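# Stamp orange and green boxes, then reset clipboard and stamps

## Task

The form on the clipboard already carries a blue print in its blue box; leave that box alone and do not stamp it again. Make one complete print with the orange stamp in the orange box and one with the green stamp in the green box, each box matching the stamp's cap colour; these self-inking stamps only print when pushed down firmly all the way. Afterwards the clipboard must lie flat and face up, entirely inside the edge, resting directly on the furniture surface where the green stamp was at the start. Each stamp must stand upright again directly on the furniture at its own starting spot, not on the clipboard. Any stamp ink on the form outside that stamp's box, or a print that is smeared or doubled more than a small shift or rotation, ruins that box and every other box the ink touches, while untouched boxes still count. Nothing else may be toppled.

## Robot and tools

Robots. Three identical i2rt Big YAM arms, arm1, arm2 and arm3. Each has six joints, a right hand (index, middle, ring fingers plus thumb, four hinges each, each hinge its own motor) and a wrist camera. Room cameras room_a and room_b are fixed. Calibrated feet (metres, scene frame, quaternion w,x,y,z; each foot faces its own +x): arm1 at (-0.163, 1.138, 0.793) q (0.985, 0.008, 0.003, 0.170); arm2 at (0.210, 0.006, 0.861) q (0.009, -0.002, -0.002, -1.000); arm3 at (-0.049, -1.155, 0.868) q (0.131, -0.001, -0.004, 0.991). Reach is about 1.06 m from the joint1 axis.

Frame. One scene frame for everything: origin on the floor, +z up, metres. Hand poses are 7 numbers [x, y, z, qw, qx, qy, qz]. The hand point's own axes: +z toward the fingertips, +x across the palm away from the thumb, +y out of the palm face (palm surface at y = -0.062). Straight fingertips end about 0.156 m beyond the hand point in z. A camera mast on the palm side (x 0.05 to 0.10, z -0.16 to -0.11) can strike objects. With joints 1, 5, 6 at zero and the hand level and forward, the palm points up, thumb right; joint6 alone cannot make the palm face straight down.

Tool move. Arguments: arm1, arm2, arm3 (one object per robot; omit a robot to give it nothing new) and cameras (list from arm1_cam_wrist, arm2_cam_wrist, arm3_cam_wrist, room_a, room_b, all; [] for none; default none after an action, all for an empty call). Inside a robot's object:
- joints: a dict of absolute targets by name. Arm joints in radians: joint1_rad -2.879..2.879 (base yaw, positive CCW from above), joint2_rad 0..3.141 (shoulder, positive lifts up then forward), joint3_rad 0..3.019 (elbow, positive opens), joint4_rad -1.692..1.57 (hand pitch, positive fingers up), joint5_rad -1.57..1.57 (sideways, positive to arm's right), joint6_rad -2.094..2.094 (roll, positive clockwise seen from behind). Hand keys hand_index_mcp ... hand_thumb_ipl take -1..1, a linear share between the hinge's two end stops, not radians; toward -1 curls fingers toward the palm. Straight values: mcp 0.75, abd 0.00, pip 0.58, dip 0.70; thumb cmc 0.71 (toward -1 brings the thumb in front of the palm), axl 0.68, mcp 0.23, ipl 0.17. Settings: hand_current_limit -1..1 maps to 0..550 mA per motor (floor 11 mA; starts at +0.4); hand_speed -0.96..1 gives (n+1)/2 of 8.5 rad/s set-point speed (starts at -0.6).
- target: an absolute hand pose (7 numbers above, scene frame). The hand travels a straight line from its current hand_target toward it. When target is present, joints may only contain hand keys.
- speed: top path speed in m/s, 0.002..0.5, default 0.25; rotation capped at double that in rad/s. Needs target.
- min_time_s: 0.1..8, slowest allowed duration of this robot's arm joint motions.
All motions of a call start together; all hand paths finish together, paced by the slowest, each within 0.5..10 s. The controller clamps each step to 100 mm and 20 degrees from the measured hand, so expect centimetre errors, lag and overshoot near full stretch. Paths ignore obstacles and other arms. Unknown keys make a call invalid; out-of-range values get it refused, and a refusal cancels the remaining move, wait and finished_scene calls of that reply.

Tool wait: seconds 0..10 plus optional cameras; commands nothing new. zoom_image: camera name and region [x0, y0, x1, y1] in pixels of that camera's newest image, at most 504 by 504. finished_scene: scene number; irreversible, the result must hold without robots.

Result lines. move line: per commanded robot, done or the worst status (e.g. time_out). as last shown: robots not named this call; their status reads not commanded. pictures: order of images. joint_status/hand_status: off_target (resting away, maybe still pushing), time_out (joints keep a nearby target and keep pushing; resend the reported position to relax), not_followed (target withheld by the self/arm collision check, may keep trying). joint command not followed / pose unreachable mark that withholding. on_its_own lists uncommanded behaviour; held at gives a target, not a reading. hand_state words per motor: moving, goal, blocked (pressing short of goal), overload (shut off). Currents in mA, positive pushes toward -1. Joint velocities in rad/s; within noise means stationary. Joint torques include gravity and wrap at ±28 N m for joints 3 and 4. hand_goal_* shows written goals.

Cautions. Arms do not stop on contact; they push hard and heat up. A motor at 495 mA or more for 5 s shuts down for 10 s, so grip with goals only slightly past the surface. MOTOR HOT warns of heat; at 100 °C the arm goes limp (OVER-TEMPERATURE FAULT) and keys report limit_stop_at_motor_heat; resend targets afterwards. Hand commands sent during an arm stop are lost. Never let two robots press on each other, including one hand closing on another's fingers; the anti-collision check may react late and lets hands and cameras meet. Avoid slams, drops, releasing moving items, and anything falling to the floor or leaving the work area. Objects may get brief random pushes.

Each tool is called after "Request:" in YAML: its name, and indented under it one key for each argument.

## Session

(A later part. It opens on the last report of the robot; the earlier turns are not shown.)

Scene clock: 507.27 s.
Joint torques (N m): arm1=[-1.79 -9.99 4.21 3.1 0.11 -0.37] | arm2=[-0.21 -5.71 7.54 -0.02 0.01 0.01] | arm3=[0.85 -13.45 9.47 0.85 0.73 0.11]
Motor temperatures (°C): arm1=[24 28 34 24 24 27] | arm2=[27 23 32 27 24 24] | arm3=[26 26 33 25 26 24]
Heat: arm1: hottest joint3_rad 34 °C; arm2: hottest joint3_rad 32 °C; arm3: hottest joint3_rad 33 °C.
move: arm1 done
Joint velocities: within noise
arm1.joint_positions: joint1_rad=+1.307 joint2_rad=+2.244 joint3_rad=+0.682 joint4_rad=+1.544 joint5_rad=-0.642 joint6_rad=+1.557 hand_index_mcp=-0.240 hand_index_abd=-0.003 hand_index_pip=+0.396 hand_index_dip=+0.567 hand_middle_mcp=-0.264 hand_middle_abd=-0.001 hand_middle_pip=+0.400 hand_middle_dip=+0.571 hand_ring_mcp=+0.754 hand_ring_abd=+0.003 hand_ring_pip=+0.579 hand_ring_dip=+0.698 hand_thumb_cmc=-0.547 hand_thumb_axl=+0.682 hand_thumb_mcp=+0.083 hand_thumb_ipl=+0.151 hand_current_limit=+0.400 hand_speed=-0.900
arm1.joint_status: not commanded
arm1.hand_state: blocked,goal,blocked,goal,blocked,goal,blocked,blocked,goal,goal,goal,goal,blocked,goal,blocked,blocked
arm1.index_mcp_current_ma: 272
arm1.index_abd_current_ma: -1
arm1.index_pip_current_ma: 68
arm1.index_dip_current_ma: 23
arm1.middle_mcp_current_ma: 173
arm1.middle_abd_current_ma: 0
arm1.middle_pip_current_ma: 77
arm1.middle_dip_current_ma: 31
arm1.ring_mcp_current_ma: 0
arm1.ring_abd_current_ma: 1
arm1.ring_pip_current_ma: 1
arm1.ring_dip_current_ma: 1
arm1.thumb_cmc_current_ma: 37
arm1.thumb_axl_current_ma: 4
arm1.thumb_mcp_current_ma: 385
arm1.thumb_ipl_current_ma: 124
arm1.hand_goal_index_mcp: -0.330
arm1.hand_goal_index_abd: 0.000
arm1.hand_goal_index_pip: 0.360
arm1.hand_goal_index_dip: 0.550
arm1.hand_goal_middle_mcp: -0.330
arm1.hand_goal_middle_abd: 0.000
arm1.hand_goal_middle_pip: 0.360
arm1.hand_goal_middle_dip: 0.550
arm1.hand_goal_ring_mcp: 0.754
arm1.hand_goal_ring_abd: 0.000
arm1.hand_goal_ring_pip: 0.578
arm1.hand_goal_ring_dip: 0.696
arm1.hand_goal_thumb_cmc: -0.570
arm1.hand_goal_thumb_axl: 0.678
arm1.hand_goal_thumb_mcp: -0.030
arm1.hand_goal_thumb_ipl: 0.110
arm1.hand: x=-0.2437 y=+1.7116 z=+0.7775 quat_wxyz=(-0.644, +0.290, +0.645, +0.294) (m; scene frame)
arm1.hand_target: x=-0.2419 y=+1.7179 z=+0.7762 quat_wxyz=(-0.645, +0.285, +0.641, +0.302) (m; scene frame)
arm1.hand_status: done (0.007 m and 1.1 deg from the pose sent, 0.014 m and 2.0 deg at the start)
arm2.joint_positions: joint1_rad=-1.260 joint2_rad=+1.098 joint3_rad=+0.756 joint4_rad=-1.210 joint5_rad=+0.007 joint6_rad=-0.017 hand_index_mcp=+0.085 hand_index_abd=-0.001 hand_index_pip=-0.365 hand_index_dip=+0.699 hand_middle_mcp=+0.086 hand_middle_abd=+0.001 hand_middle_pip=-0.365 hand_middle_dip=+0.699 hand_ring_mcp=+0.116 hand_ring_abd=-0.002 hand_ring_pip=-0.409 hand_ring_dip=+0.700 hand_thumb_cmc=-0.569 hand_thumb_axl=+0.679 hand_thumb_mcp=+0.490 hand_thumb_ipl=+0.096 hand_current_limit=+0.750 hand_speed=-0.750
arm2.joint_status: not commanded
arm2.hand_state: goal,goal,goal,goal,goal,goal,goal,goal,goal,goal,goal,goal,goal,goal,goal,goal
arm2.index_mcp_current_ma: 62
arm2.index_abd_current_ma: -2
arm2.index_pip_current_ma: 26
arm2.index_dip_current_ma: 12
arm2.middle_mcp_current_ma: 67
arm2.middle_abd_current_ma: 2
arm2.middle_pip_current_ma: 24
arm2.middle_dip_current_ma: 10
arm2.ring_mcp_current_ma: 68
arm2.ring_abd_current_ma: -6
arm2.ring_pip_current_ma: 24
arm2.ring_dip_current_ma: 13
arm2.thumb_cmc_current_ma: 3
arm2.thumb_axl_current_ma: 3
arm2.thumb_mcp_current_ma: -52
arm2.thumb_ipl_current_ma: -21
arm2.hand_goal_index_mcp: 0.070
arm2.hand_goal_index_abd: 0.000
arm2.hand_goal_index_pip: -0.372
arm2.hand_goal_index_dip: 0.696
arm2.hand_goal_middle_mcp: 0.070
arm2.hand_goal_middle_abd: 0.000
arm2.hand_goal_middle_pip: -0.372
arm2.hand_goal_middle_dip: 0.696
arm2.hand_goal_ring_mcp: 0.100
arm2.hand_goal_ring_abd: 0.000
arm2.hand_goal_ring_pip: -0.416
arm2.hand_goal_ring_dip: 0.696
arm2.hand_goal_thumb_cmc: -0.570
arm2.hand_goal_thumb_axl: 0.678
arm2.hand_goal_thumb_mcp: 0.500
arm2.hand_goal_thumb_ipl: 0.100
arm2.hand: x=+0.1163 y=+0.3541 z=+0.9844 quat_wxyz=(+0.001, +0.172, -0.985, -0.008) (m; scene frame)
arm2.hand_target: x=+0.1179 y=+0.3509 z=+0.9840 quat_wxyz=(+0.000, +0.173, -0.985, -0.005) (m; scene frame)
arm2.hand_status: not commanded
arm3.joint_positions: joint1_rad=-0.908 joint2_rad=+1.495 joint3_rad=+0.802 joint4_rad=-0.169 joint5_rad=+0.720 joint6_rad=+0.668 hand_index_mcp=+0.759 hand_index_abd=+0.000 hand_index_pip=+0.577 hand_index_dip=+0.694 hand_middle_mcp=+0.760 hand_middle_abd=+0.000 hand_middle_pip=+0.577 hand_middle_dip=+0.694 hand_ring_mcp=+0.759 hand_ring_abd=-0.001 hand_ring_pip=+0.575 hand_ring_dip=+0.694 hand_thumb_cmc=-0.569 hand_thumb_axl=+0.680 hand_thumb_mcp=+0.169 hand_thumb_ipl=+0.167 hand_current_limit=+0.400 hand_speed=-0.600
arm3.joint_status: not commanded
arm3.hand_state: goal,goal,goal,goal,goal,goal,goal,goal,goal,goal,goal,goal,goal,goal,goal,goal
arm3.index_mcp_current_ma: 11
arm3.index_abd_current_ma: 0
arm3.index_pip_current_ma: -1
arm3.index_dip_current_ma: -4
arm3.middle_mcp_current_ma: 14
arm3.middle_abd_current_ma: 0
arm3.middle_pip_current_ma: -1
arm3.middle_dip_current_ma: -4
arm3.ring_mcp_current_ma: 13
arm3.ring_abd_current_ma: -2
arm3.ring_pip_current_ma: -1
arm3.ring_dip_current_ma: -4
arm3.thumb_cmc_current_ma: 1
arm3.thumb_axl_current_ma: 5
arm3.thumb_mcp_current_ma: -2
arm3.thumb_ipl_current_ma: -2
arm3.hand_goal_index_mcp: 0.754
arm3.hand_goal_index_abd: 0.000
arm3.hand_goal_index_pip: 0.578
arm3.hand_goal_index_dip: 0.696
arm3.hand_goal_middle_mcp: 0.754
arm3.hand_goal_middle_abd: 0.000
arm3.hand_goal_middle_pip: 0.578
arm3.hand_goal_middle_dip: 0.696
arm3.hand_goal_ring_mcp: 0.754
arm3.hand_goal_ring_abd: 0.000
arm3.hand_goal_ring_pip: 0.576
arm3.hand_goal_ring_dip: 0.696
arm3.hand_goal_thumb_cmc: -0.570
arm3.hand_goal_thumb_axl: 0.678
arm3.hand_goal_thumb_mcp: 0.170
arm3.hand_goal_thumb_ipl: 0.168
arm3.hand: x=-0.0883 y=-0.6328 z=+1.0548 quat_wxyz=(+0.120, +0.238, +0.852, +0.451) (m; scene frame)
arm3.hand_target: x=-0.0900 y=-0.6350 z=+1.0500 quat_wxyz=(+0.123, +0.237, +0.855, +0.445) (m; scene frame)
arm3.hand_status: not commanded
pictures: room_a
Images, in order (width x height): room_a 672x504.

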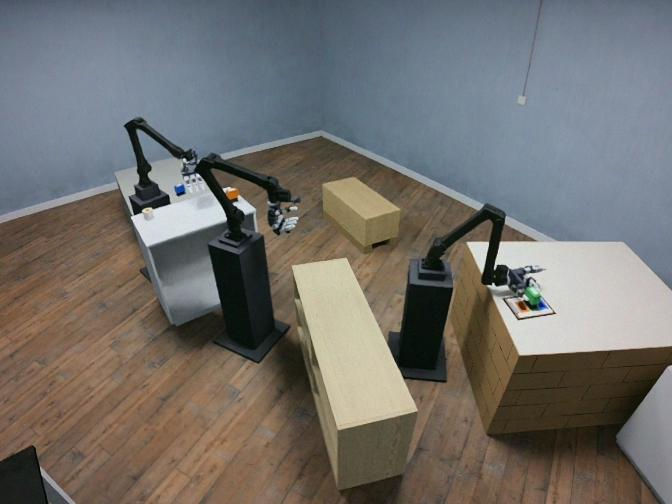

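Request:
move:
  arm1: {"joints": {"hand_index_mcp": -0.22, "hand_middle_mcp": -0.235, "hand_thumb_mcp": 0.075, "hand_thumb_ipl": 0.14}}
  cameras: ["room_a"]

Request:
move:
  arm1: {"joints": {"hand_index_mcp": -0.03, "hand_middle_mcp": -0.03, "hand_thumb_mcp": 0.17, "hand_thumb_ipl": 0.168}}
  cameras: ["room_a", "arm1_cam_wrist"]

Request:
zoom_image:
  camera: "room_a"
  region: [518, 280, 552, 316]

Scene clock: 508.27 s.
Joint torques (N m): arm1=[-1.73 -10.23 3.95 3.17 0.11 -0.36] | arm2=[-0.21 -5.77 7.54 -0.01 0.02 0.01] | arm3=[0.79 -13.39 9.46 0.85 0.73 0.12]
Motor temperatures (°C): arm1=[24 28 34 24 24 27] | arm2=[27 23 32 27 24 24] | arm3=[26 27 33 25 26 24]
Heat: arm1: hottest joint3_rad 34 °C; arm2: hottest joint3_rad 32 °C; arm3: hottest joint3_rad 33 °C.
move: arm1 done
Joint velocities: within noise
arm1.joint_positions: joint1_rad=+1.307 joint2_rad=+2.247 joint3_rad=+0.685 joint4_rad=+1.544 joint5_rad=-0.642 joint6_rad=+1.557 hand_index_mcp=-0.216 hand_index_abd=+0.004 hand_index_pip=+0.371 hand_index_dip=+0.558 hand_middle_mcp=-0.224 hand_middle_abd=+0.004 hand_middle_pip=+0.379 hand_middle_dip=+0.562 hand_ring_mcp=+0.754 hand_ring_abd=+0.003 hand_ring_pip=+0.579 hand_ring_dip=+0.698 hand_thumb_cmc=-0.553 hand_thumb_axl=+0.681 hand_thumb_mcp=+0.087 hand_thumb_ipl=+0.154 hand_current_limit=+0.400 hand_speed=-0.900
arm1.joint_status: all done
arm1.hand_state: goal,goal,goal,goal,goal,goal,goal,goal,goal,goal,goal,goal,goal,goal,goal,goal
arm1.index_mcp_current_ma: 4
arm1.index_abd_current_ma: 3
arm1.index_pip_current_ma: 13
arm1.index_dip_current_ma: 8
arm1.middle_mcp_current_ma: 11
arm1.middle_abd_current_ma: 3
arm1.middle_pip_current_ma: 26
arm1.middle_dip_current_ma: 14
arm1.ring_mcp_current_ma: 0
arm1.ring_abd_current_ma: 1
arm1.ring_pip_current_ma: 1
arm1.ring_dip_current_ma: 1
arm1.thumb_cmc_current_ma: 24
arm1.thumb_axl_current_ma: 3
arm1.thumb_mcp_current_ma: 17
arm1.thumb_ipl_current_ma: 25
arm1.hand_goal_index_mcp: -0.220
arm1.hand_goal_index_abd: 0.000
arm1.hand_goal_index_pip: 0.360
arm1.hand_goal_index_dip: 0.550
arm1.hand_goal_middle_mcp: -0.234
arm1.hand_goal_middle_abd: 0.000
arm1.hand_goal_middle_pip: 0.360
arm1.hand_goal_middle_dip: 0.550
arm1.hand_goal_ring_mcp: 0.754
arm1.hand_goal_ring_abd: 0.000
arm1.hand_goal_ring_pip: 0.578
arm1.hand_goal_ring_dip: 0.696
arm1.hand_goal_thumb_cmc: -0.570
arm1.hand_goal_thumb_axl: 0.678
arm1.hand_goal_thumb_mcp: 0.076
arm1.hand_goal_thumb_ipl: 0.140
arm1.hand: x=-0.2437 y=+1.7124 z=+0.7766 quat_wxyz=(-0.644, +0.290, +0.645, +0.294) (m; scene frame)
arm1.hand_target: x=-0.2419 y=+1.7178 z=+0.7760 quat_wxyz=(-0.645, +0.285, +0.641, +0.302) (m; scene frame)
arm1.hand_status: not commanded
arm2, arm3: as last shown
pictures: room_a
Images, in order (width x height): room_a 672x504.

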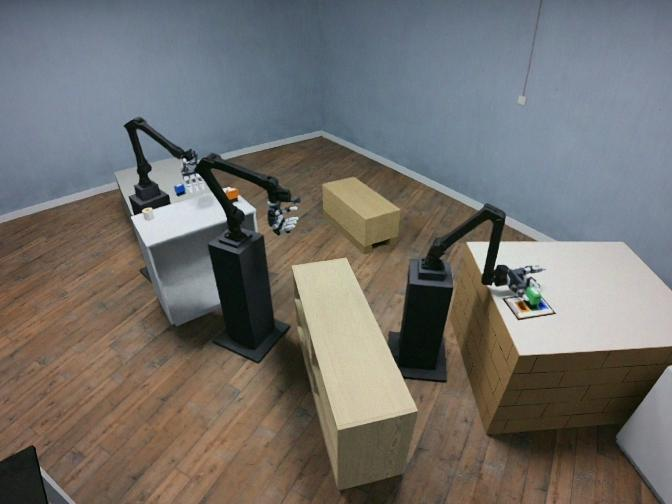

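Scene clock: 509.30 s.
Joint torques (N m): arm1=[-1.61 -10.34 3.66 3.17 0.11 -0.35] | arm2=[-0.21 -5.71 7.53 -0.02 0.02 0.01] | arm3=[0.85 -13.45 9.47 0.84 0.73 0.12]
Motor temperatures (°C): arm1=[24 28 34 24 24 27] | arm2=[27 23 32 27 24 24] | arm3=[26 27 33 25 26 24]
Heat: arm1: hottest joint3_rad 34 °C; arm2: hottest joint3_rad 32 °C; arm3: hottest joint3_rad 33 °C.
move: arm1 done
Joint velocities: within noise
arm1.joint_positions: joint1_rad=+1.307 joint2_rad=+2.247 joint3_rad=+0.688 joint4_rad=+1.544 joint5_rad=-0.642 joint6_rad=+1.557 hand_index_mcp=-0.033 hand_index_abd=+0.004 hand_index_pip=+0.363 hand_index_dip=+0.553 hand_middle_mcp=-0.033 hand_middle_abd=+0.004 hand_middle_pip=+0.363 hand_middle_dip=+0.553 hand_ring_mcp=+0.754 hand_ring_abd=+0.003 hand_ring_pip=+0.579 hand_ring_dip=+0.698 hand_thumb_cmc=-0.553 hand_thumb_axl=+0.681 hand_thumb_mcp=+0.168 hand_thumb_ipl=+0.166 hand_current_limit=+0.400 hand_speed=-0.900
arm1.joint_status: all done
arm1.hand_state: goal,goal,goal,goal,goal,goal,goal,goal,goal,goal,goal,goal,goal,goal,goal,goal
arm1.index_mcp_current_ma: -2
arm1.index_abd_current_ma: 3
arm1.index_pip_current_ma: 2
arm1.index_dip_current_ma: 2
arm1.middle_mcp_current_ma: -2
arm1.middle_abd_current_ma: 3
arm1.middle_pip_current_ma: 2
arm1.middle_dip_current_ma: 2
arm1.ring_mcp_current_ma: 0
arm1.ring_abd_current_ma: 1
arm1.ring_pip_current_ma: 1
arm1.ring_dip_current_ma: 1
arm1.thumb_cmc_current_ma: 24
arm1.thumb_axl_current_ma: 2
arm1.thumb_mcp_current_ma: -2
arm1.thumb_ipl_current_ma: -2
arm1.hand_goal_index_mcp: -0.030
arm1.hand_goal_index_abd: 0.000
arm1.hand_goal_index_pip: 0.360
arm1.hand_goal_index_dip: 0.550
arm1.hand_goal_middle_mcp: -0.030
arm1.hand_goal_middle_abd: 0.000
arm1.hand_goal_middle_pip: 0.360
arm1.hand_goal_middle_dip: 0.550
arm1.hand_goal_ring_mcp: 0.754
arm1.hand_goal_ring_abd: 0.000
arm1.hand_goal_ring_pip: 0.578
arm1.hand_goal_ring_dip: 0.696
arm1.hand_goal_thumb_cmc: -0.570
arm1.hand_goal_thumb_axl: 0.678
arm1.hand_goal_thumb_mcp: 0.170
arm1.hand_goal_thumb_ipl: 0.168
arm1.hand: x=-0.2438 y=+1.7138 z=+0.7776 quat_wxyz=(-0.644, +0.289, +0.644, +0.295) (m; scene frame)
arm1.hand_target: x=-0.2419 y=+1.7177 z=+0.7760 quat_wxyz=(-0.645, +0.285, +0.641, +0.302) (m; scene frame)
arm1.hand_status: not commanded
arm2, arm3: as last shown
pictures: arm1_cam_wrist, room_a
Images, in order (width x height): arm1_cam_wrist 672x504, room_a 672x504.

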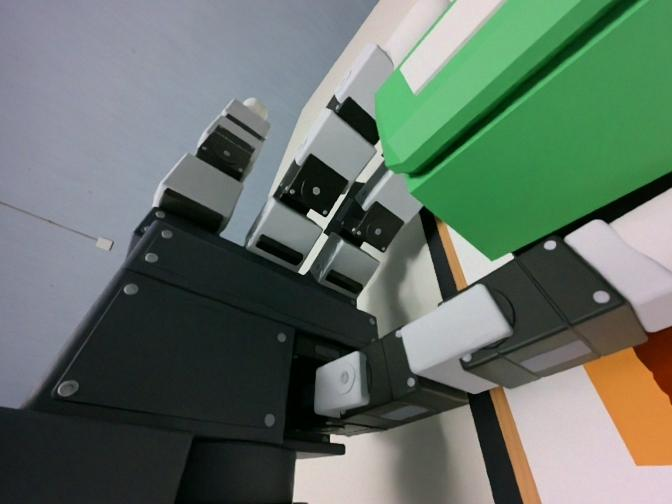

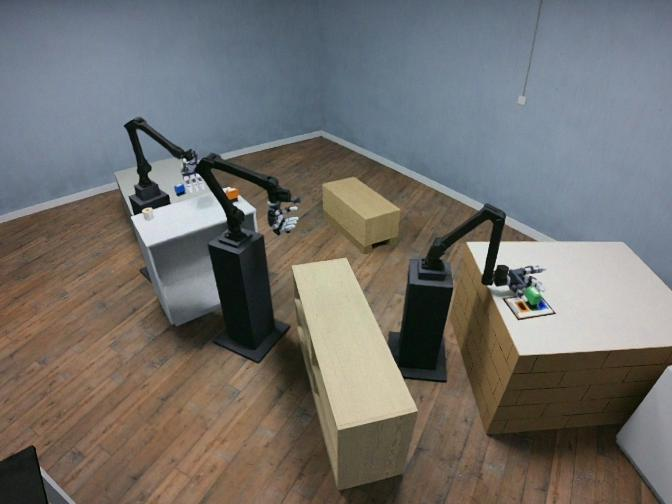

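Scaled by 14.000 from the camera's 672x504 image, which has a finer 960x720 frame.

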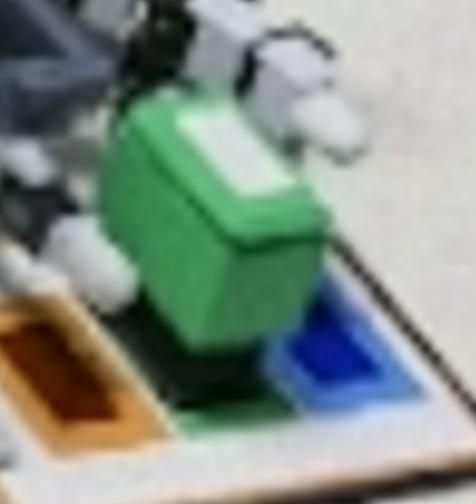

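Request:
move:
  arm1: {"target": [-0.322, 1.650, 0.782, 0.6435, -0.2932, -0.6435, -0.2932], "speed": 0.1}
  cameras: ["room_a"]

Request:
move:
  arm1: {"target": [-0.34, 1.63, 0.94, 0.6435, -0.2932, -0.6435, -0.2932], "speed": 0.2}
  cameras: ["room_a"]

Request:
zoom_image:
  camera: "room_a"
  region: [518, 280, 552, 316]

Scene clock: 511.87 s.
Joint torques (N m): arm1=[-0.97 -11.69 1.36 3.29 0.15 -0.32] | arm2=[-0.26 -5.71 7.53 -0.01 0.02 0.01] | arm3=[0.85 -13.39 9.47 0.85 0.73 0.12]
Motor temperatures (°C): arm1=[24 28 34 24 24 27] | arm2=[27 23 32 27 24 24] | arm3=[26 27 33 25 26 24]
Heat: arm1: hottest joint3_rad 34 °C; arm2: hottest joint3_rad 32 °C; arm3: hottest joint3_rad 33 °C.
move: arm1 off_target
Joint velocities: within noise
arm1.joint_positions: joint1_rad=+1.548 joint2_rad=+2.206 joint3_rad=+0.553 joint4_rad=+1.558 joint5_rad=-0.396 joint6_rad=+1.557 hand_index_mcp=-0.031 hand_index_abd=+0.004 hand_index_pip=+0.362 hand_index_dip=+0.553 hand_middle_mcp=-0.031 hand_middle_abd=+0.004 hand_middle_pip=+0.363 hand_middle_dip=+0.553 hand_ring_mcp=+0.755 hand_ring_abd=+0.003 hand_ring_pip=+0.579 hand_ring_dip=+0.698 hand_thumb_cmc=-0.553 hand_thumb_axl=+0.681 hand_thumb_mcp=+0.168 hand_thumb_ipl=+0.166 hand_current_limit=+0.400 hand_speed=-0.900
arm1.joint_status: not commanded
arm1.hand_state: goal,goal,goal,goal,goal,goal,goal,goal,goal,goal,goal,goal,goal,goal,goal,goal
arm1.index_mcp_current_ma: 0
arm1.index_abd_current_ma: 3
arm1.index_pip_current_ma: 1
arm1.index_dip_current_ma: 2
arm1.middle_mcp_current_ma: 0
arm1.middle_abd_current_ma: 3
arm1.middle_pip_current_ma: 2
arm1.middle_dip_current_ma: 2
arm1.ring_mcp_current_ma: 0
arm1.ring_abd_current_ma: 1
arm1.ring_pip_current_ma: 1
arm1.ring_dip_current_ma: 1
arm1.thumb_cmc_current_ma: 24
arm1.thumb_axl_current_ma: 2
arm1.thumb_mcp_current_ma: -2
arm1.thumb_ipl_current_ma: -2
arm1.hand_goal_index_mcp: -0.030
arm1.hand_goal_index_abd: 0.000
arm1.hand_goal_index_pip: 0.360
arm1.hand_goal_index_dip: 0.550
arm1.hand_goal_middle_mcp: -0.030
arm1.hand_goal_middle_abd: 0.000
arm1.hand_goal_middle_pip: 0.360
arm1.hand_goal_middle_dip: 0.550
arm1.hand_goal_ring_mcp: 0.754
arm1.hand_goal_ring_abd: 0.000
arm1.hand_goal_ring_pip: 0.578
arm1.hand_goal_ring_dip: 0.696
arm1.hand_goal_thumb_cmc: -0.570
arm1.hand_goal_thumb_axl: 0.678
arm1.hand_goal_thumb_mcp: 0.170
arm1.hand_goal_thumb_ipl: 0.168
arm1.hand: x=-0.3193 y=+1.6491 z=+0.7693 quat_wxyz=(-0.623, +0.310, +0.663, +0.277) (m; scene frame)
arm1.hand_target: x=-0.3221 y=+1.6504 z=+0.7823 quat_wxyz=(-0.631, +0.301, +0.656, +0.285) (m; scene frame)
arm1.hand_status: off_target (0.013 m and 4.2 deg from the pose sent, 0.101 m and 0.6 deg at the start; a joint's target at an end of its range on 45 of 50 steps)
arm2, arm3: as last shown
pictures: room_a
Images, in order (width x height): room_a 672x504.

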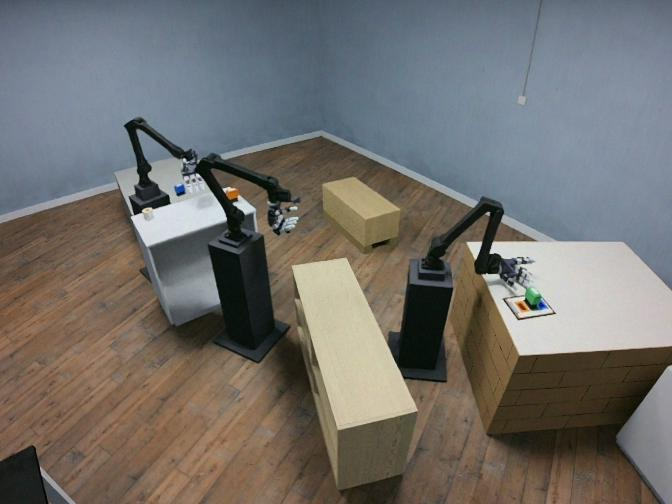

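Scene clock: 513.37 s.
Joint torques (N m): arm1=[-0.44 -7.3 6.27 2.11 0.18 -0.22] | arm2=[-0.21 -5.71 7.53 -0.01 0.02 0.01] | arm3=[0.85 -13.39 9.46 0.85 0.73 0.12]
Motor temperatures (°C): arm1=[24 28 34 24 24 26] | arm2=[27 23 32 27 24 24] | arm3=[26 27 33 25 26 24]
Heat: arm1: hottest joint3_rad 34 °C; arm2: hottest joint3_rad 32 °C; arm3: hottest joint3_rad 33 °C.
move: arm1 done
Joint velocities: within noise
arm1.joint_positions: joint1_rad=+1.612 joint2_rad=+1.571 joint3_rad=+0.458 joint4_rad=+1.107 joint5_rad=-0.324 joint6_rad=+1.557 hand_index_mcp=-0.031 hand_index_abd=+0.004 hand_index_pip=+0.362 hand_index_dip=+0.553 hand_middle_mcp=-0.031 hand_middle_abd=+0.004 hand_middle_pip=+0.363 hand_middle_dip=+0.553 hand_ring_mcp=+0.755 hand_ring_abd=+0.003 hand_ring_pip=+0.579 hand_ring_dip=+0.698 hand_thumb_cmc=-0.553 hand_thumb_axl=+0.681 hand_thumb_mcp=+0.168 hand_thumb_ipl=+0.166 hand_current_limit=+0.400 hand_speed=-0.900
arm1.joint_status: not commanded
arm1.hand_state: goal,goal,goal,goal,goal,goal,goal,goal,goal,goal,goal,goal,goal,goal,goal,goal
arm1.index_mcp_current_ma: 0
arm1.index_abd_current_ma: 3
arm1.index_pip_current_ma: 1
arm1.index_dip_current_ma: 2
arm1.middle_mcp_current_ma: 0
arm1.middle_abd_current_ma: 3
arm1.middle_pip_current_ma: 2
arm1.middle_dip_current_ma: 2
arm1.ring_mcp_current_ma: 0
arm1.ring_abd_current_ma: 1
arm1.ring_pip_current_ma: 1
arm1.ring_dip_current_ma: 1
arm1.thumb_cmc_current_ma: 24
arm1.thumb_axl_current_ma: 2
arm1.thumb_mcp_current_ma: -2
arm1.thumb_ipl_current_ma: -2
arm1.hand_goal_index_mcp: -0.030
arm1.hand_goal_index_abd: 0.000
arm1.hand_goal_index_pip: 0.360
arm1.hand_goal_index_dip: 0.550
arm1.hand_goal_middle_mcp: -0.030
arm1.hand_goal_middle_abd: 0.000
arm1.hand_goal_middle_pip: 0.360
arm1.hand_goal_middle_dip: 0.550
arm1.hand_goal_ring_mcp: 0.754
arm1.hand_goal_ring_abd: 0.000
arm1.hand_goal_ring_pip: 0.578
arm1.hand_goal_ring_dip: 0.696
arm1.hand_goal_thumb_cmc: -0.570
arm1.hand_goal_thumb_axl: 0.678
arm1.hand_goal_thumb_mcp: 0.170
arm1.hand_goal_thumb_ipl: 0.168
arm1.hand: x=-0.3340 y=+1.6318 z=+0.9448 quat_wxyz=(-0.643, +0.290, +0.641, +0.303) (m; scene frame)
arm1.hand_target: x=-0.3399 y=+1.6299 z=+0.9401 quat_wxyz=(-0.643, +0.293, +0.643, +0.293) (m; scene frame)
arm1.hand_status: done (0.008 m and 1.2 deg from the pose sent, 0.173 m and 4.2 deg at the start)
arm2, arm3: as last shown
pictures: room_a
Images, in order (width x height): room_a 672x504.

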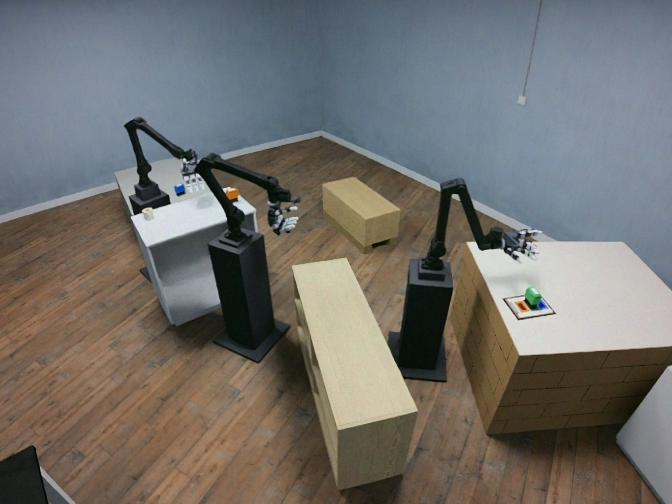

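Scaled by 14.000 from the camera's 672x504 image, which has a finer 960x720 frame.

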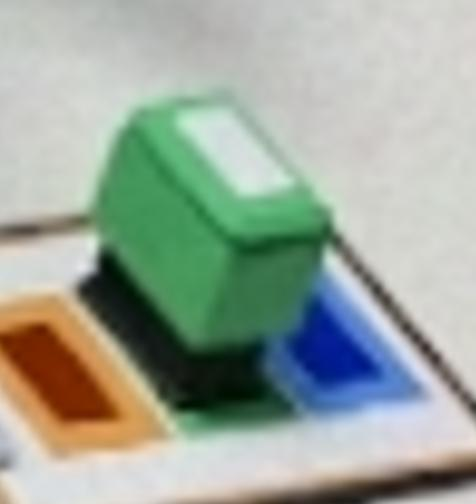

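Request:
move:
  cameras: ["room_a", "arm1_cam_wrist"]

Scene clock: 514.40 s.
Joint torques (N m): arm1=[-0.38 -7.24 6.26 2.14 0.17 -0.22] | arm2=[-0.21 -5.77 7.54 -0.03 0.01 0.01] | arm3=[0.85 -13.39 9.46 0.87 0.73 0.12]
Motor temperatures (°C): arm1=[24 28 34 24 24 26] | arm2=[27 23 32 27 24 24] | arm3=[26 27 33 25 26 24]
Heat: arm1: hottest joint3_rad 34 °C; arm2: hottest joint3_rad 32 °C; arm3: hottest joint3_rad 33 °C.
Joint velocities: within noise
arm1.joint_positions: joint1_rad=+1.612 joint2_rad=+1.571 joint3_rad=+0.458 joint4_rad=+1.107 joint5_rad=-0.324 joint6_rad=+1.557 hand_index_mcp=-0.031 hand_index_abd=+0.004 hand_index_pip=+0.362 hand_index_dip=+0.553 hand_middle_mcp=-0.031 hand_middle_abd=+0.004 hand_middle_pip=+0.363 hand_middle_dip=+0.553 hand_ring_mcp=+0.755 hand_ring_abd=+0.003 hand_ring_pip=+0.579 hand_ring_dip=+0.698 hand_thumb_cmc=-0.553 hand_thumb_axl=+0.681 hand_thumb_mcp=+0.168 hand_thumb_ipl=+0.166 hand_current_limit=+0.400 hand_speed=-0.900
arm1.joint_status: not commanded
arm1.hand_state: goal,goal,goal,goal,goal,goal,goal,goal,goal,goal,goal,goal,goal,goal,goal,goal
arm1.index_mcp_current_ma: 0
arm1.index_abd_current_ma: 3
arm1.index_pip_current_ma: 1
arm1.index_dip_current_ma: 2
arm1.middle_mcp_current_ma: 0
arm1.middle_abd_current_ma: 3
arm1.middle_pip_current_ma: 2
arm1.middle_dip_current_ma: 2
arm1.ring_mcp_current_ma: 0
arm1.ring_abd_current_ma: 1
arm1.ring_pip_current_ma: 1
arm1.ring_dip_current_ma: 1
arm1.thumb_cmc_current_ma: 24
arm1.thumb_axl_current_ma: 2
arm1.thumb_mcp_current_ma: -2
arm1.thumb_ipl_current_ma: -2
arm1.hand_goal_index_mcp: -0.030
arm1.hand_goal_index_abd: 0.000
arm1.hand_goal_index_pip: 0.360
arm1.hand_goal_index_dip: 0.550
arm1.hand_goal_middle_mcp: -0.030
arm1.hand_goal_middle_abd: 0.000
arm1.hand_goal_middle_pip: 0.360
arm1.hand_goal_middle_dip: 0.550
arm1.hand_goal_ring_mcp: 0.754
arm1.hand_goal_ring_abd: 0.000
arm1.hand_goal_ring_pip: 0.578
arm1.hand_goal_ring_dip: 0.696
arm1.hand_goal_thumb_cmc: -0.570
arm1.hand_goal_thumb_axl: 0.678
arm1.hand_goal_thumb_mcp: 0.170
arm1.hand_goal_thumb_ipl: 0.168
arm1.hand: x=-0.3340 y=+1.6318 z=+0.9448 quat_wxyz=(-0.643, +0.290, +0.641, +0.303) (m; scene frame)
arm1.hand_target: x=-0.3399 y=+1.6299 z=+0.9401 quat_wxyz=(-0.643, +0.293, +0.643, +0.293) (m; scene frame)
arm1.hand_status: done (0.008 m and 1.2 deg from the pose sent, 0.173 m and 4.2 deg at the start)
arm2.joint_positions: joint1_rad=-1.260 joint2_rad=+1.098 joint3_rad=+0.756 joint4_rad=-1.210 joint5_rad=+0.007 joint6_rad=-0.017 hand_index_mcp=+0.085 hand_index_abd=-0.001 hand_index_pip=-0.365 hand_index_dip=+0.699 hand_middle_mcp=+0.086 hand_middle_abd=+0.001 hand_middle_pip=-0.365 hand_middle_dip=+0.699 hand_ring_mcp=+0.116 hand_ring_abd=-0.002 hand_ring_pip=-0.409 hand_ring_dip=+0.700 hand_thumb_cmc=-0.569 hand_thumb_axl=+0.679 hand_thumb_mcp=+0.490 hand_thumb_ipl=+0.096 hand_current_limit=+0.750 hand_speed=-0.750
arm2.joint_status: not commanded
arm2.hand_state: goal,goal,goal,goal,goal,goal,goal,goal,goal,goal,goal,goal,goal,goal,goal,goal
arm2.index_mcp_current_ma: 62
arm2.index_abd_current_ma: -2
arm2.index_pip_current_ma: 26
arm2.index_dip_current_ma: 12
arm2.middle_mcp_current_ma: 67
arm2.middle_abd_current_ma: 2
arm2.middle_pip_current_ma: 24
arm2.middle_dip_current_ma: 10
arm2.ring_mcp_current_ma: 68
arm2.ring_abd_current_ma: -6
arm2.ring_pip_current_ma: 24
arm2.ring_dip_current_ma: 13
arm2.thumb_cmc_current_ma: 3
arm2.thumb_axl_current_ma: 3
arm2.thumb_mcp_current_ma: -52
arm2.thumb_ipl_current_ma: -21
arm2.hand_goal_index_mcp: 0.070
arm2.hand_goal_index_abd: 0.000
arm2.hand_goal_index_pip: -0.372
arm2.hand_goal_index_dip: 0.696
arm2.hand_goal_middle_mcp: 0.070
arm2.hand_goal_middle_abd: 0.000
arm2.hand_goal_middle_pip: -0.372
arm2.hand_goal_middle_dip: 0.696
arm2.hand_goal_ring_mcp: 0.100
arm2.hand_goal_ring_abd: 0.000
arm2.hand_goal_ring_pip: -0.416
arm2.hand_goal_ring_dip: 0.696
arm2.hand_goal_thumb_cmc: -0.570
arm2.hand_goal_thumb_axl: 0.678
arm2.hand_goal_thumb_mcp: 0.500
arm2.hand_goal_thumb_ipl: 0.100
arm2.hand: x=+0.1163 y=+0.3541 z=+0.9844 quat_wxyz=(+0.001, +0.172, -0.985, -0.008) (m; scene frame)
arm2.hand_target: x=+0.1179 y=+0.3509 z=+0.9840 quat_wxyz=(+0.000, +0.173, -0.985, -0.005) (m; scene frame)
arm2.hand_status: not commanded
arm3.joint_positions: joint1_rad=-0.908 joint2_rad=+1.495 joint3_rad=+0.802 joint4_rad=-0.169 joint5_rad=+0.720 joint6_rad=+0.668 hand_index_mcp=+0.759 hand_index_abd=+0.000 hand_index_pip=+0.577 hand_index_dip=+0.694 hand_middle_mcp=+0.760 hand_middle_abd=+0.000 hand_middle_pip=+0.577 hand_middle_dip=+0.694 hand_ring_mcp=+0.759 hand_ring_abd=-0.001 hand_ring_pip=+0.575 hand_ring_dip=+0.694 hand_thumb_cmc=-0.569 hand_thumb_axl=+0.680 hand_thumb_mcp=+0.169 hand_thumb_ipl=+0.167 hand_current_limit=+0.400 hand_speed=-0.600
arm3.joint_status: not commanded
arm3.hand_state: goal,goal,goal,goal,goal,goal,goal,goal,goal,goal,goal,goal,goal,goal,goal,goal
arm3.index_mcp_current_ma: 11
arm3.index_abd_current_ma: 0
arm3.index_pip_current_ma: -1
arm3.index_dip_current_ma: -4
arm3.middle_mcp_current_ma: 14
arm3.middle_abd_current_ma: 0
arm3.middle_pip_current_ma: -1
arm3.middle_dip_current_ma: -4
arm3.ring_mcp_current_ma: 13
arm3.ring_abd_current_ma: -2
arm3.ring_pip_current_ma: -1
arm3.ring_dip_current_ma: -4
arm3.thumb_cmc_current_ma: 1
arm3.thumb_axl_current_ma: 5
arm3.thumb_mcp_current_ma: -2
arm3.thumb_ipl_current_ma: -2
arm3.hand_goal_index_mcp: 0.754
arm3.hand_goal_index_abd: 0.000
arm3.hand_goal_index_pip: 0.578
arm3.hand_goal_index_dip: 0.696
arm3.hand_goal_middle_mcp: 0.754
arm3.hand_goal_middle_abd: 0.000
arm3.hand_goal_middle_pip: 0.578
arm3.hand_goal_middle_dip: 0.696
arm3.hand_goal_ring_mcp: 0.754
arm3.hand_goal_ring_abd: 0.000
arm3.hand_goal_ring_pip: 0.576
arm3.hand_goal_ring_dip: 0.696
arm3.hand_goal_thumb_cmc: -0.570
arm3.hand_goal_thumb_axl: 0.678
arm3.hand_goal_thumb_mcp: 0.170
arm3.hand_goal_thumb_ipl: 0.168
arm3.hand: x=-0.0883 y=-0.6328 z=+1.0548 quat_wxyz=(+0.120, +0.238, +0.852, +0.451) (m; scene frame)
arm3.hand_target: x=-0.0900 y=-0.6350 z=+1.0500 quat_wxyz=(+0.123, +0.237, +0.855, +0.445) (m; scene frame)
arm3.hand_status: not commanded
pictures: arm1_cam_wrist, room_a
Images, in order (width x height): arm1_cam_wrist 672x504, room_a 672x504.

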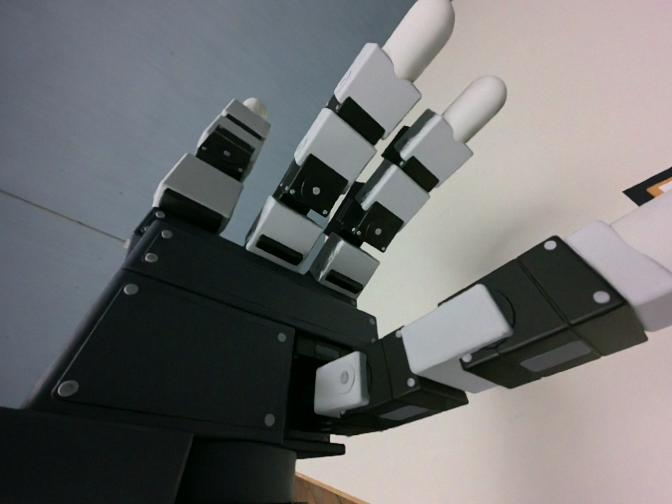

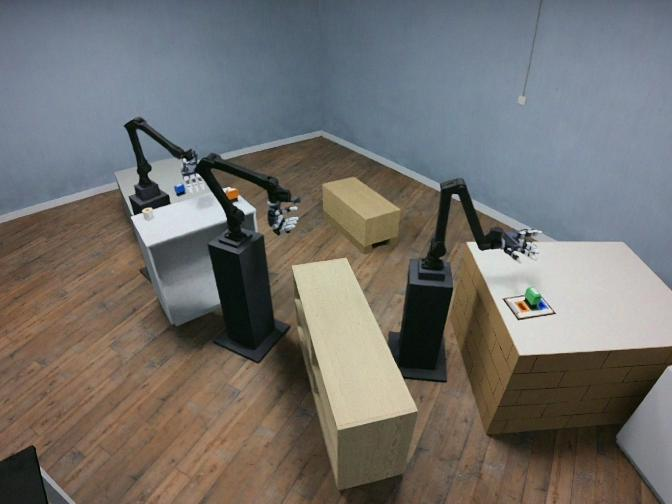

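Request:
move:
  arm1: {"joints": {"joint1_rad": 1.316, "joint2_rad": 2.075, "joint3_rad": 0.576, "joint4_rad": 1.499, "joint5_rad": 0.0, "joint6_rad": 0.0}, "min_time_s": 3}
  cameras: ["arm1_cam_wrist", "room_a"]

Scene clock: 518.57 s.
Joint torques (N m): arm1=[-2.32 -9.17 4.62 3.29 0.12 -0.21] | arm2=[-0.15 -5.77 7.53 -0.02 0.01 0.01] | arm3=[0.73 -13.45 9.47 0.85 0.73 0.12]
Motor temperatures (°C): arm1=[24 28 34 24 24 26] | arm2=[27 23 32 27 24 24] | arm3=[26 27 33 25 26 24]
Heat: arm1: hottest joint3_rad 34 °C; arm2: hottest joint3_rad 32 °C; arm3: hottest joint3_rad 33 °C.
move: arm1 done
Joint velocities: within noise
arm1.joint_positions: joint1_rad=+1.326 joint2_rad=+2.058 joint3_rad=+0.557 joint4_rad=+1.480 joint5_rad=-0.003 joint6_rad=+0.018 hand_index_mcp=-0.026 hand_index_abd=+0.003 hand_index_pip=+0.362 hand_index_dip=+0.553 hand_middle_mcp=-0.026 hand_middle_abd=+0.003 hand_middle_pip=+0.363 hand_middle_dip=+0.553 hand_ring_mcp=+0.761 hand_ring_abd=+0.003 hand_ring_pip=+0.579 hand_ring_dip=+0.698 hand_thumb_cmc=-0.566 hand_thumb_axl=+0.680 hand_thumb_mcp=+0.168 hand_thumb_ipl=+0.166 hand_current_limit=+0.400 hand_speed=-0.900
arm1.joint_status: all done
arm1.hand_state: goal,goal,goal,goal,goal,goal,goal,goal,goal,goal,goal,goal,goal,goal,goal,goal
arm1.index_mcp_current_ma: 3
arm1.index_abd_current_ma: 2
arm1.index_pip_current_ma: 1
arm1.index_dip_current_ma: 2
arm1.middle_mcp_current_ma: 3
arm1.middle_abd_current_ma: 2
arm1.middle_pip_current_ma: 2
arm1.middle_dip_current_ma: 2
arm1.ring_mcp_current_ma: 8
arm1.ring_abd_current_ma: 1
arm1.ring_pip_current_ma: 1
arm1.ring_dip_current_ma: 1
arm1.thumb_cmc_current_ma: 3
arm1.thumb_axl_current_ma: 1
arm1.thumb_mcp_current_ma: -2
arm1.thumb_ipl_current_ma: -2
arm1.hand_goal_index_mcp: -0.030
arm1.hand_goal_index_abd: 0.000
arm1.hand_goal_index_pip: 0.360
arm1.hand_goal_index_dip: 0.550
arm1.hand_goal_middle_mcp: -0.030
arm1.hand_goal_middle_abd: 0.000
arm1.hand_goal_middle_pip: 0.360
arm1.hand_goal_middle_dip: 0.550
arm1.hand_goal_ring_mcp: 0.754
arm1.hand_goal_ring_abd: 0.000
arm1.hand_goal_ring_pip: 0.578
arm1.hand_goal_ring_dip: 0.696
arm1.hand_goal_thumb_cmc: -0.570
arm1.hand_goal_thumb_axl: 0.678
arm1.hand_goal_thumb_mcp: 0.170
arm1.hand_goal_thumb_ipl: 0.168
arm1.hand: x=-0.1902 y=+1.6710 z=+0.9324 quat_wxyz=(-0.044, -0.027, +0.709, +0.704) (m; scene frame)
arm1.hand_target: x=-0.1863 y=+1.6752 z=+0.9340 quat_wxyz=(-0.033, -0.028, +0.701, +0.712) (m; scene frame)
arm1.hand_status: not commanded
arm2, arm3: as last shown
pictures: arm1_cam_wrist, room_a
Images, in order (width x height): arm1_cam_wrist 672x504, room_a 672x504.

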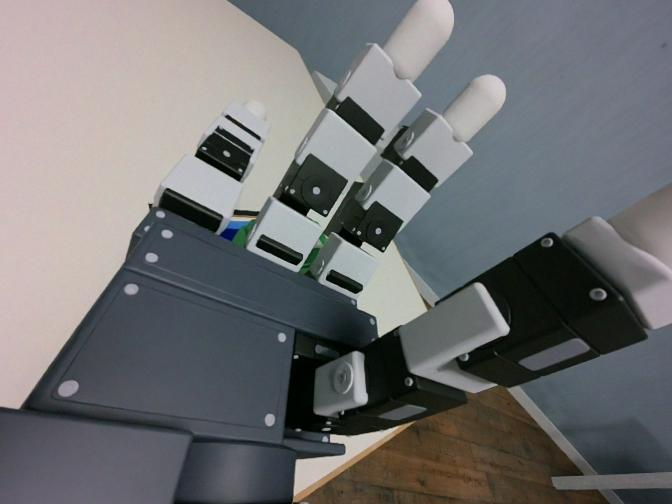

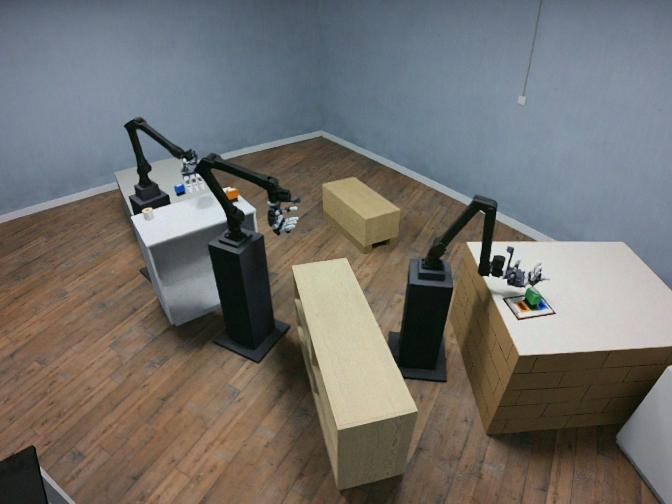

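Request:
move:
  arm1: {"target": [-0.1902, 1.664, 1.0, -0.0309, -0.0309, 0.7064, 0.7064], "speed": 0.15}
  cameras: ["arm1_cam_wrist", "room_a"]

Request:
zoom_image:
  camera: "room_a"
  region: [490, 270, 574, 333]

Scene clock: 520.37 s.
Joint torques (N m): arm1=[-1.2 -8.88 4.6 2.09 0.18 -0.22] | arm2=[-0.21 -5.71 7.54 -0.02 0.02 0.01] | arm3=[0.79 -13.39 9.46 0.85 0.73 0.12]
Motor temperatures (°C): arm1=[24 28 33 24 24 26] | arm2=[27 23 32 27 24 24] | arm3=[26 27 33 25 26 24]
Heat: arm1: hottest joint3_rad 33 °C; arm2: hottest joint3_rad 32 °C; arm3: hottest joint3_rad 33 °C.
move: arm1 done
Joint velocities: within noise
arm1.joint_positions: joint1_rad=+1.326 joint2_rad=+1.794 joint3_rad=+0.514 joint4_rad=+1.277 joint5_rad=+0.009 joint6_rad=+0.011 hand_index_mcp=-0.025 hand_index_abd=+0.003 hand_index_pip=+0.362 hand_index_dip=+0.553 hand_middle_mcp=-0.025 hand_middle_abd=+0.003 hand_middle_pip=+0.363 hand_middle_dip=+0.553 hand_ring_mcp=+0.763 hand_ring_abd=+0.003 hand_ring_pip=+0.579 hand_ring_dip=+0.698 hand_thumb_cmc=-0.566 hand_thumb_axl=+0.680 hand_thumb_mcp=+0.168 hand_thumb_ipl=+0.166 hand_current_limit=+0.400 hand_speed=-0.900
arm1.joint_status: not commanded
arm1.hand_state: goal,goal,goal,goal,goal,goal,goal,goal,goal,goal,goal,goal,goal,goal,goal,goal
arm1.index_mcp_current_ma: 4
arm1.index_abd_current_ma: 2
arm1.index_pip_current_ma: 1
arm1.index_dip_current_ma: 2
arm1.middle_mcp_current_ma: 4
arm1.middle_abd_current_ma: 2
arm1.middle_pip_current_ma: 2
arm1.middle_dip_current_ma: 2
arm1.ring_mcp_current_ma: 10
arm1.ring_abd_current_ma: 1
arm1.ring_pip_current_ma: 1
arm1.ring_dip_current_ma: 1
arm1.thumb_cmc_current_ma: 3
arm1.thumb_axl_current_ma: 1
arm1.thumb_mcp_current_ma: -2
arm1.thumb_ipl_current_ma: -2
arm1.hand_goal_index_mcp: -0.030
arm1.hand_goal_index_abd: 0.000
arm1.hand_goal_index_pip: 0.360
arm1.hand_goal_index_dip: 0.550
arm1.hand_goal_middle_mcp: -0.030
arm1.hand_goal_middle_abd: 0.000
arm1.hand_goal_middle_pip: 0.360
arm1.hand_goal_middle_dip: 0.550
arm1.hand_goal_ring_mcp: 0.754
arm1.hand_goal_ring_abd: 0.000
arm1.hand_goal_ring_pip: 0.578
arm1.hand_goal_ring_dip: 0.696
arm1.hand_goal_thumb_cmc: -0.570
arm1.hand_goal_thumb_axl: 0.678
arm1.hand_goal_thumb_mcp: 0.170
arm1.hand_goal_thumb_ipl: 0.168
arm1.hand: x=-0.1876 y=+1.6639 z=+1.0033 quat_wxyz=(-0.037, -0.025, +0.702, +0.710) (m; scene frame)
arm1.hand_target: x=-0.1902 y=+1.6640 z=+0.9999 quat_wxyz=(-0.031, -0.031, +0.706, +0.706) (m; scene frame)
arm1.hand_status: done (0.004 m and 1.2 deg from the pose sent, 0.068 m and 1.6 deg at the start)
arm2, arm3: as last shown
pictures: arm1_cam_wrist, room_a
Images, in order (width x height): arm1_cam_wrist 672x504, room_a 672x504.

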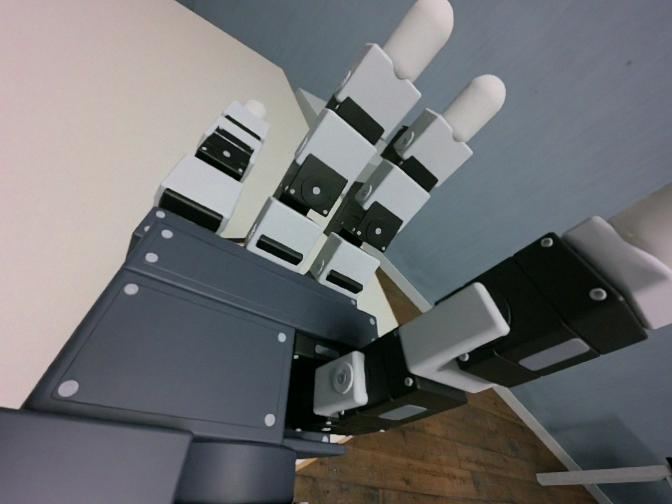

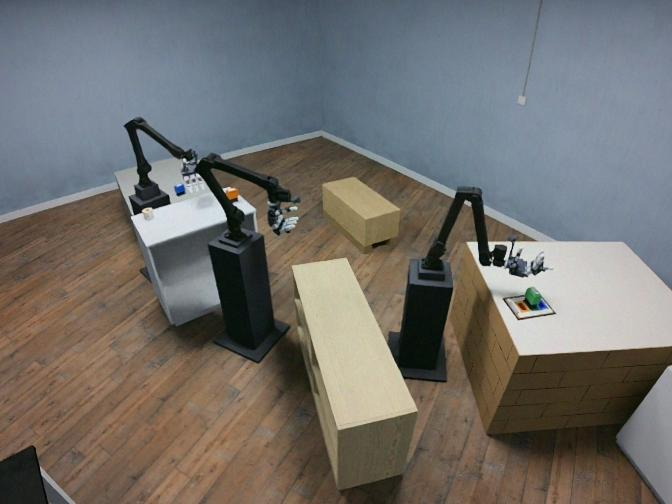

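Scaled by 6.000 from the camera's 672x504 image, which has a finer 960x720 frame.

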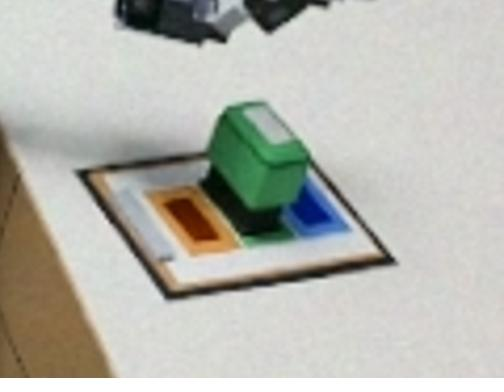

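Request:
zoom_image:
  camera: "room_a"
  region: [518, 280, 552, 316]

Scaled by 14.000 from the camera's 672x504 image, which has a finer 960x720 frame.

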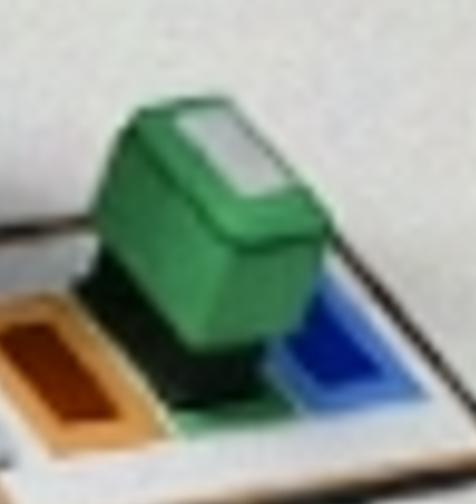

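Request:
move:
  arm1: {"target": [-0.1825, 1.78, 0.99, -0.0225, -0.0225, 0.7068, 0.7068], "speed": 0.15}
  cameras: ["arm1_cam_wrist", "room_a"]

Request:
zoom_image:
  camera: "room_a"
  region: [490, 220, 600, 330]

Scene clock: 522.63 s.
Joint torques (N m): arm1=[-2.55 -10.81 8.29 2.09 -0.12 -0.22] | arm2=[-0.15 -5.71 7.54 -0.01 0.02 0.01] | arm3=[0.79 -13.45 9.47 0.85 0.73 0.12]
Motor temperatures (°C): arm1=[24 28 33 24 24 26] | arm2=[27 23 32 27 24 24] | arm3=[26 27 33 25 26 24]
Heat: arm1: hottest joint3_rad 33 °C; arm2: hottest joint3_rad 32 °C; arm3: hottest joint3_rad 33 °C.
move: arm1 off_target
Joint velocities: within noise
arm1.joint_positions: joint1_rad=+1.309 joint2_rad=+1.956 joint3_rad=+0.817 joint4_rad=+1.124 joint5_rad=+0.008 joint6_rad=+0.010 hand_index_mcp=-0.025 hand_index_abd=+0.003 hand_index_pip=+0.362 hand_index_dip=+0.553 hand_middle_mcp=-0.025 hand_middle_abd=+0.003 hand_middle_pip=+0.363 hand_middle_dip=+0.553 hand_ring_mcp=+0.763 hand_ring_abd=+0.003 hand_ring_pip=+0.579 hand_ring_dip=+0.698 hand_thumb_cmc=-0.566 hand_thumb_axl=+0.680 hand_thumb_mcp=+0.168 hand_thumb_ipl=+0.166 hand_current_limit=+0.400 hand_speed=-0.900
arm1.joint_status: not commanded
arm1.hand_state: goal,goal,goal,goal,goal,goal,goal,goal,goal,goal,goal,goal,goal,goal,goal,goal
arm1.index_mcp_current_ma: 4
arm1.index_abd_current_ma: 1
arm1.index_pip_current_ma: 1
arm1.index_dip_current_ma: 2
arm1.middle_mcp_current_ma: 4
arm1.middle_abd_current_ma: 2
arm1.middle_pip_current_ma: 2
arm1.middle_dip_current_ma: 2
arm1.ring_mcp_current_ma: 10
arm1.ring_abd_current_ma: 1
arm1.ring_pip_current_ma: 1
arm1.ring_dip_current_ma: 1
arm1.thumb_cmc_current_ma: 3
arm1.thumb_axl_current_ma: 1
arm1.thumb_mcp_current_ma: -2
arm1.thumb_ipl_current_ma: -2
arm1.hand_goal_index_mcp: -0.030
arm1.hand_goal_index_abd: 0.000
arm1.hand_goal_index_pip: 0.360
arm1.hand_goal_index_dip: 0.550
arm1.hand_goal_middle_mcp: -0.030
arm1.hand_goal_middle_abd: 0.000
arm1.hand_goal_middle_pip: 0.360
arm1.hand_goal_middle_dip: 0.550
arm1.hand_goal_ring_mcp: 0.754
arm1.hand_goal_ring_abd: 0.000
arm1.hand_goal_ring_pip: 0.578
arm1.hand_goal_ring_dip: 0.696
arm1.hand_goal_thumb_cmc: -0.570
arm1.hand_goal_thumb_axl: 0.678
arm1.hand_goal_thumb_mcp: 0.170
arm1.hand_goal_thumb_ipl: 0.168
arm1.hand: x=-0.1873 y=+1.7706 z=+0.9920 quat_wxyz=(-0.031, -0.019, +0.707, +0.706) (m; scene frame)
arm1.hand_target: x=-0.1824 y=+1.7796 z=+0.9900 quat_wxyz=(-0.023, -0.022, +0.707, +0.707) (m; scene frame)
arm1.hand_status: off_target (0.011 m and 1.1 deg from the pose sent, 0.117 m and 1.8 deg at the start)
arm2, arm3: as last shown
pictures: arm1_cam_wrist, room_a
Images, in order (width x height): arm1_cam_wrist 672x504, room_a 672x504.

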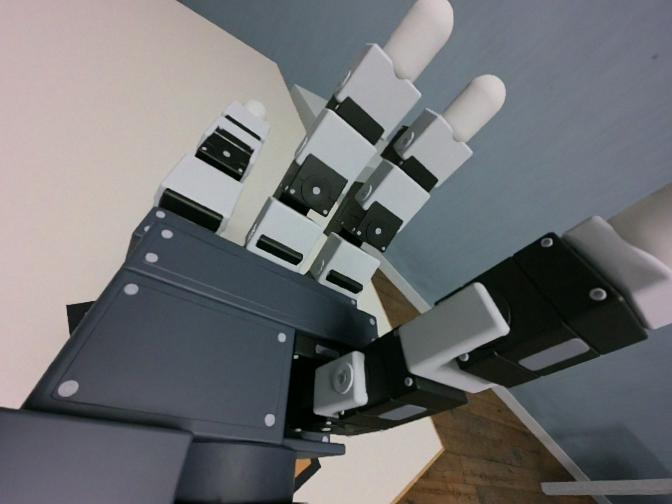

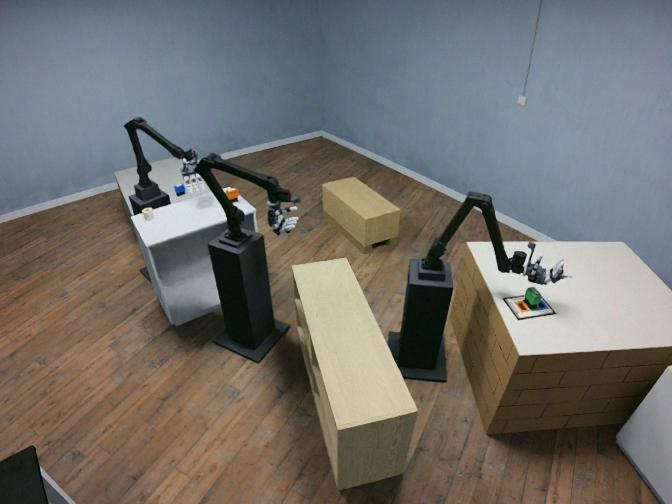

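Scaled by 4.582 from the camera's 672x504 image, which has a finer 960x720 frame.

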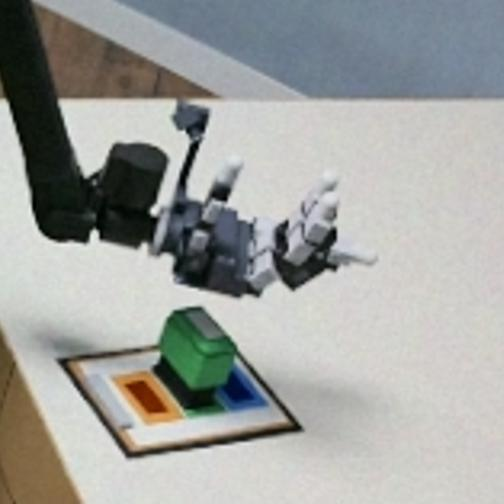

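Request:
move:
  arm1: {"joints": {"joint1_rad": 1.305, "joint2_rad": 2.125, "joint3_rad": 0.855, "joint4_rad": 1.27}, "min_time_s": 1.5}

Scene clock: 525.03 s.
Joint torques (N m): arm1=[-1.79 -11.28 7.25 3.29 -0.11 -0.22] | arm2=[-0.15 -5.71 7.54 0.01 0.02 0.01] | arm3=[0.85 -13.39 9.46 0.84 0.73 0.12]
Motor temperatures (°C): arm1=[24 28 33 24 24 26] | arm2=[27 23 32 27 24 24] | arm3=[26 27 33 25 26 24]
Heat: arm1: hottest joint3_rad 33 °C; arm2: hottest joint3_rad 32 °C; arm3: hottest joint3_rad 33 °C.
move: arm1 done
Joint velocities: within noise
arm1.joint_positions: joint1_rad=+1.309 joint2_rad=+2.106 joint3_rad=+0.827 joint4_rad=+1.252 joint5_rad=+0.008 joint6_rad=+0.010 hand_index_mcp=-0.025 hand_index_abd=+0.003 hand_index_pip=+0.362 hand_index_dip=+0.553 hand_middle_mcp=-0.025 hand_middle_abd=+0.003 hand_middle_pip=+0.363 hand_middle_dip=+0.553 hand_ring_mcp=+0.763 hand_ring_abd=+0.003 hand_ring_pip=+0.579 hand_ring_dip=+0.698 hand_thumb_cmc=-0.566 hand_thumb_axl=+0.680 hand_thumb_mcp=+0.168 hand_thumb_ipl=+0.166 hand_current_limit=+0.400 hand_speed=-0.900
arm1.joint_status: all done
arm1.hand_state: goal,goal,goal,goal,goal,goal,goal,goal,goal,goal,goal,goal,goal,goal,goal,goal
arm1.index_mcp_current_ma: 4
arm1.index_abd_current_ma: 1
arm1.index_pip_current_ma: 1
arm1.index_dip_current_ma: 2
arm1.middle_mcp_current_ma: 4
arm1.middle_abd_current_ma: 2
arm1.middle_pip_current_ma: 2
arm1.middle_dip_current_ma: 2
arm1.ring_mcp_current_ma: 10
arm1.ring_abd_current_ma: 1
arm1.ring_pip_current_ma: 1
arm1.ring_dip_current_ma: 1
arm1.thumb_cmc_current_ma: 3
arm1.thumb_axl_current_ma: 1
arm1.thumb_mcp_current_ma: -2
arm1.thumb_ipl_current_ma: -2
arm1.hand_goal_index_mcp: -0.030
arm1.hand_goal_index_abd: 0.000
arm1.hand_goal_index_pip: 0.360
arm1.hand_goal_index_dip: 0.550
arm1.hand_goal_middle_mcp: -0.030
arm1.hand_goal_middle_abd: 0.000
arm1.hand_goal_middle_pip: 0.360
arm1.hand_goal_middle_dip: 0.550
arm1.hand_goal_ring_mcp: 0.754
arm1.hand_goal_ring_abd: 0.000
arm1.hand_goal_ring_pip: 0.578
arm1.hand_goal_ring_dip: 0.696
arm1.hand_goal_thumb_cmc: -0.570
arm1.hand_goal_thumb_axl: 0.678
arm1.hand_goal_thumb_mcp: 0.170
arm1.hand_goal_thumb_ipl: 0.168
arm1.hand: x=-0.1876 y=+1.7689 z=+0.9361 quat_wxyz=(-0.031, -0.020, +0.711, +0.702) (m; scene frame)
arm1.hand_target: x=-0.1876 y=+1.7753 z=+0.9392 quat_wxyz=(-0.026, -0.025, +0.701, +0.712) (m; scene frame)
arm1.hand_status: not commanded
arm2, arm3: as last shown
pictures: none


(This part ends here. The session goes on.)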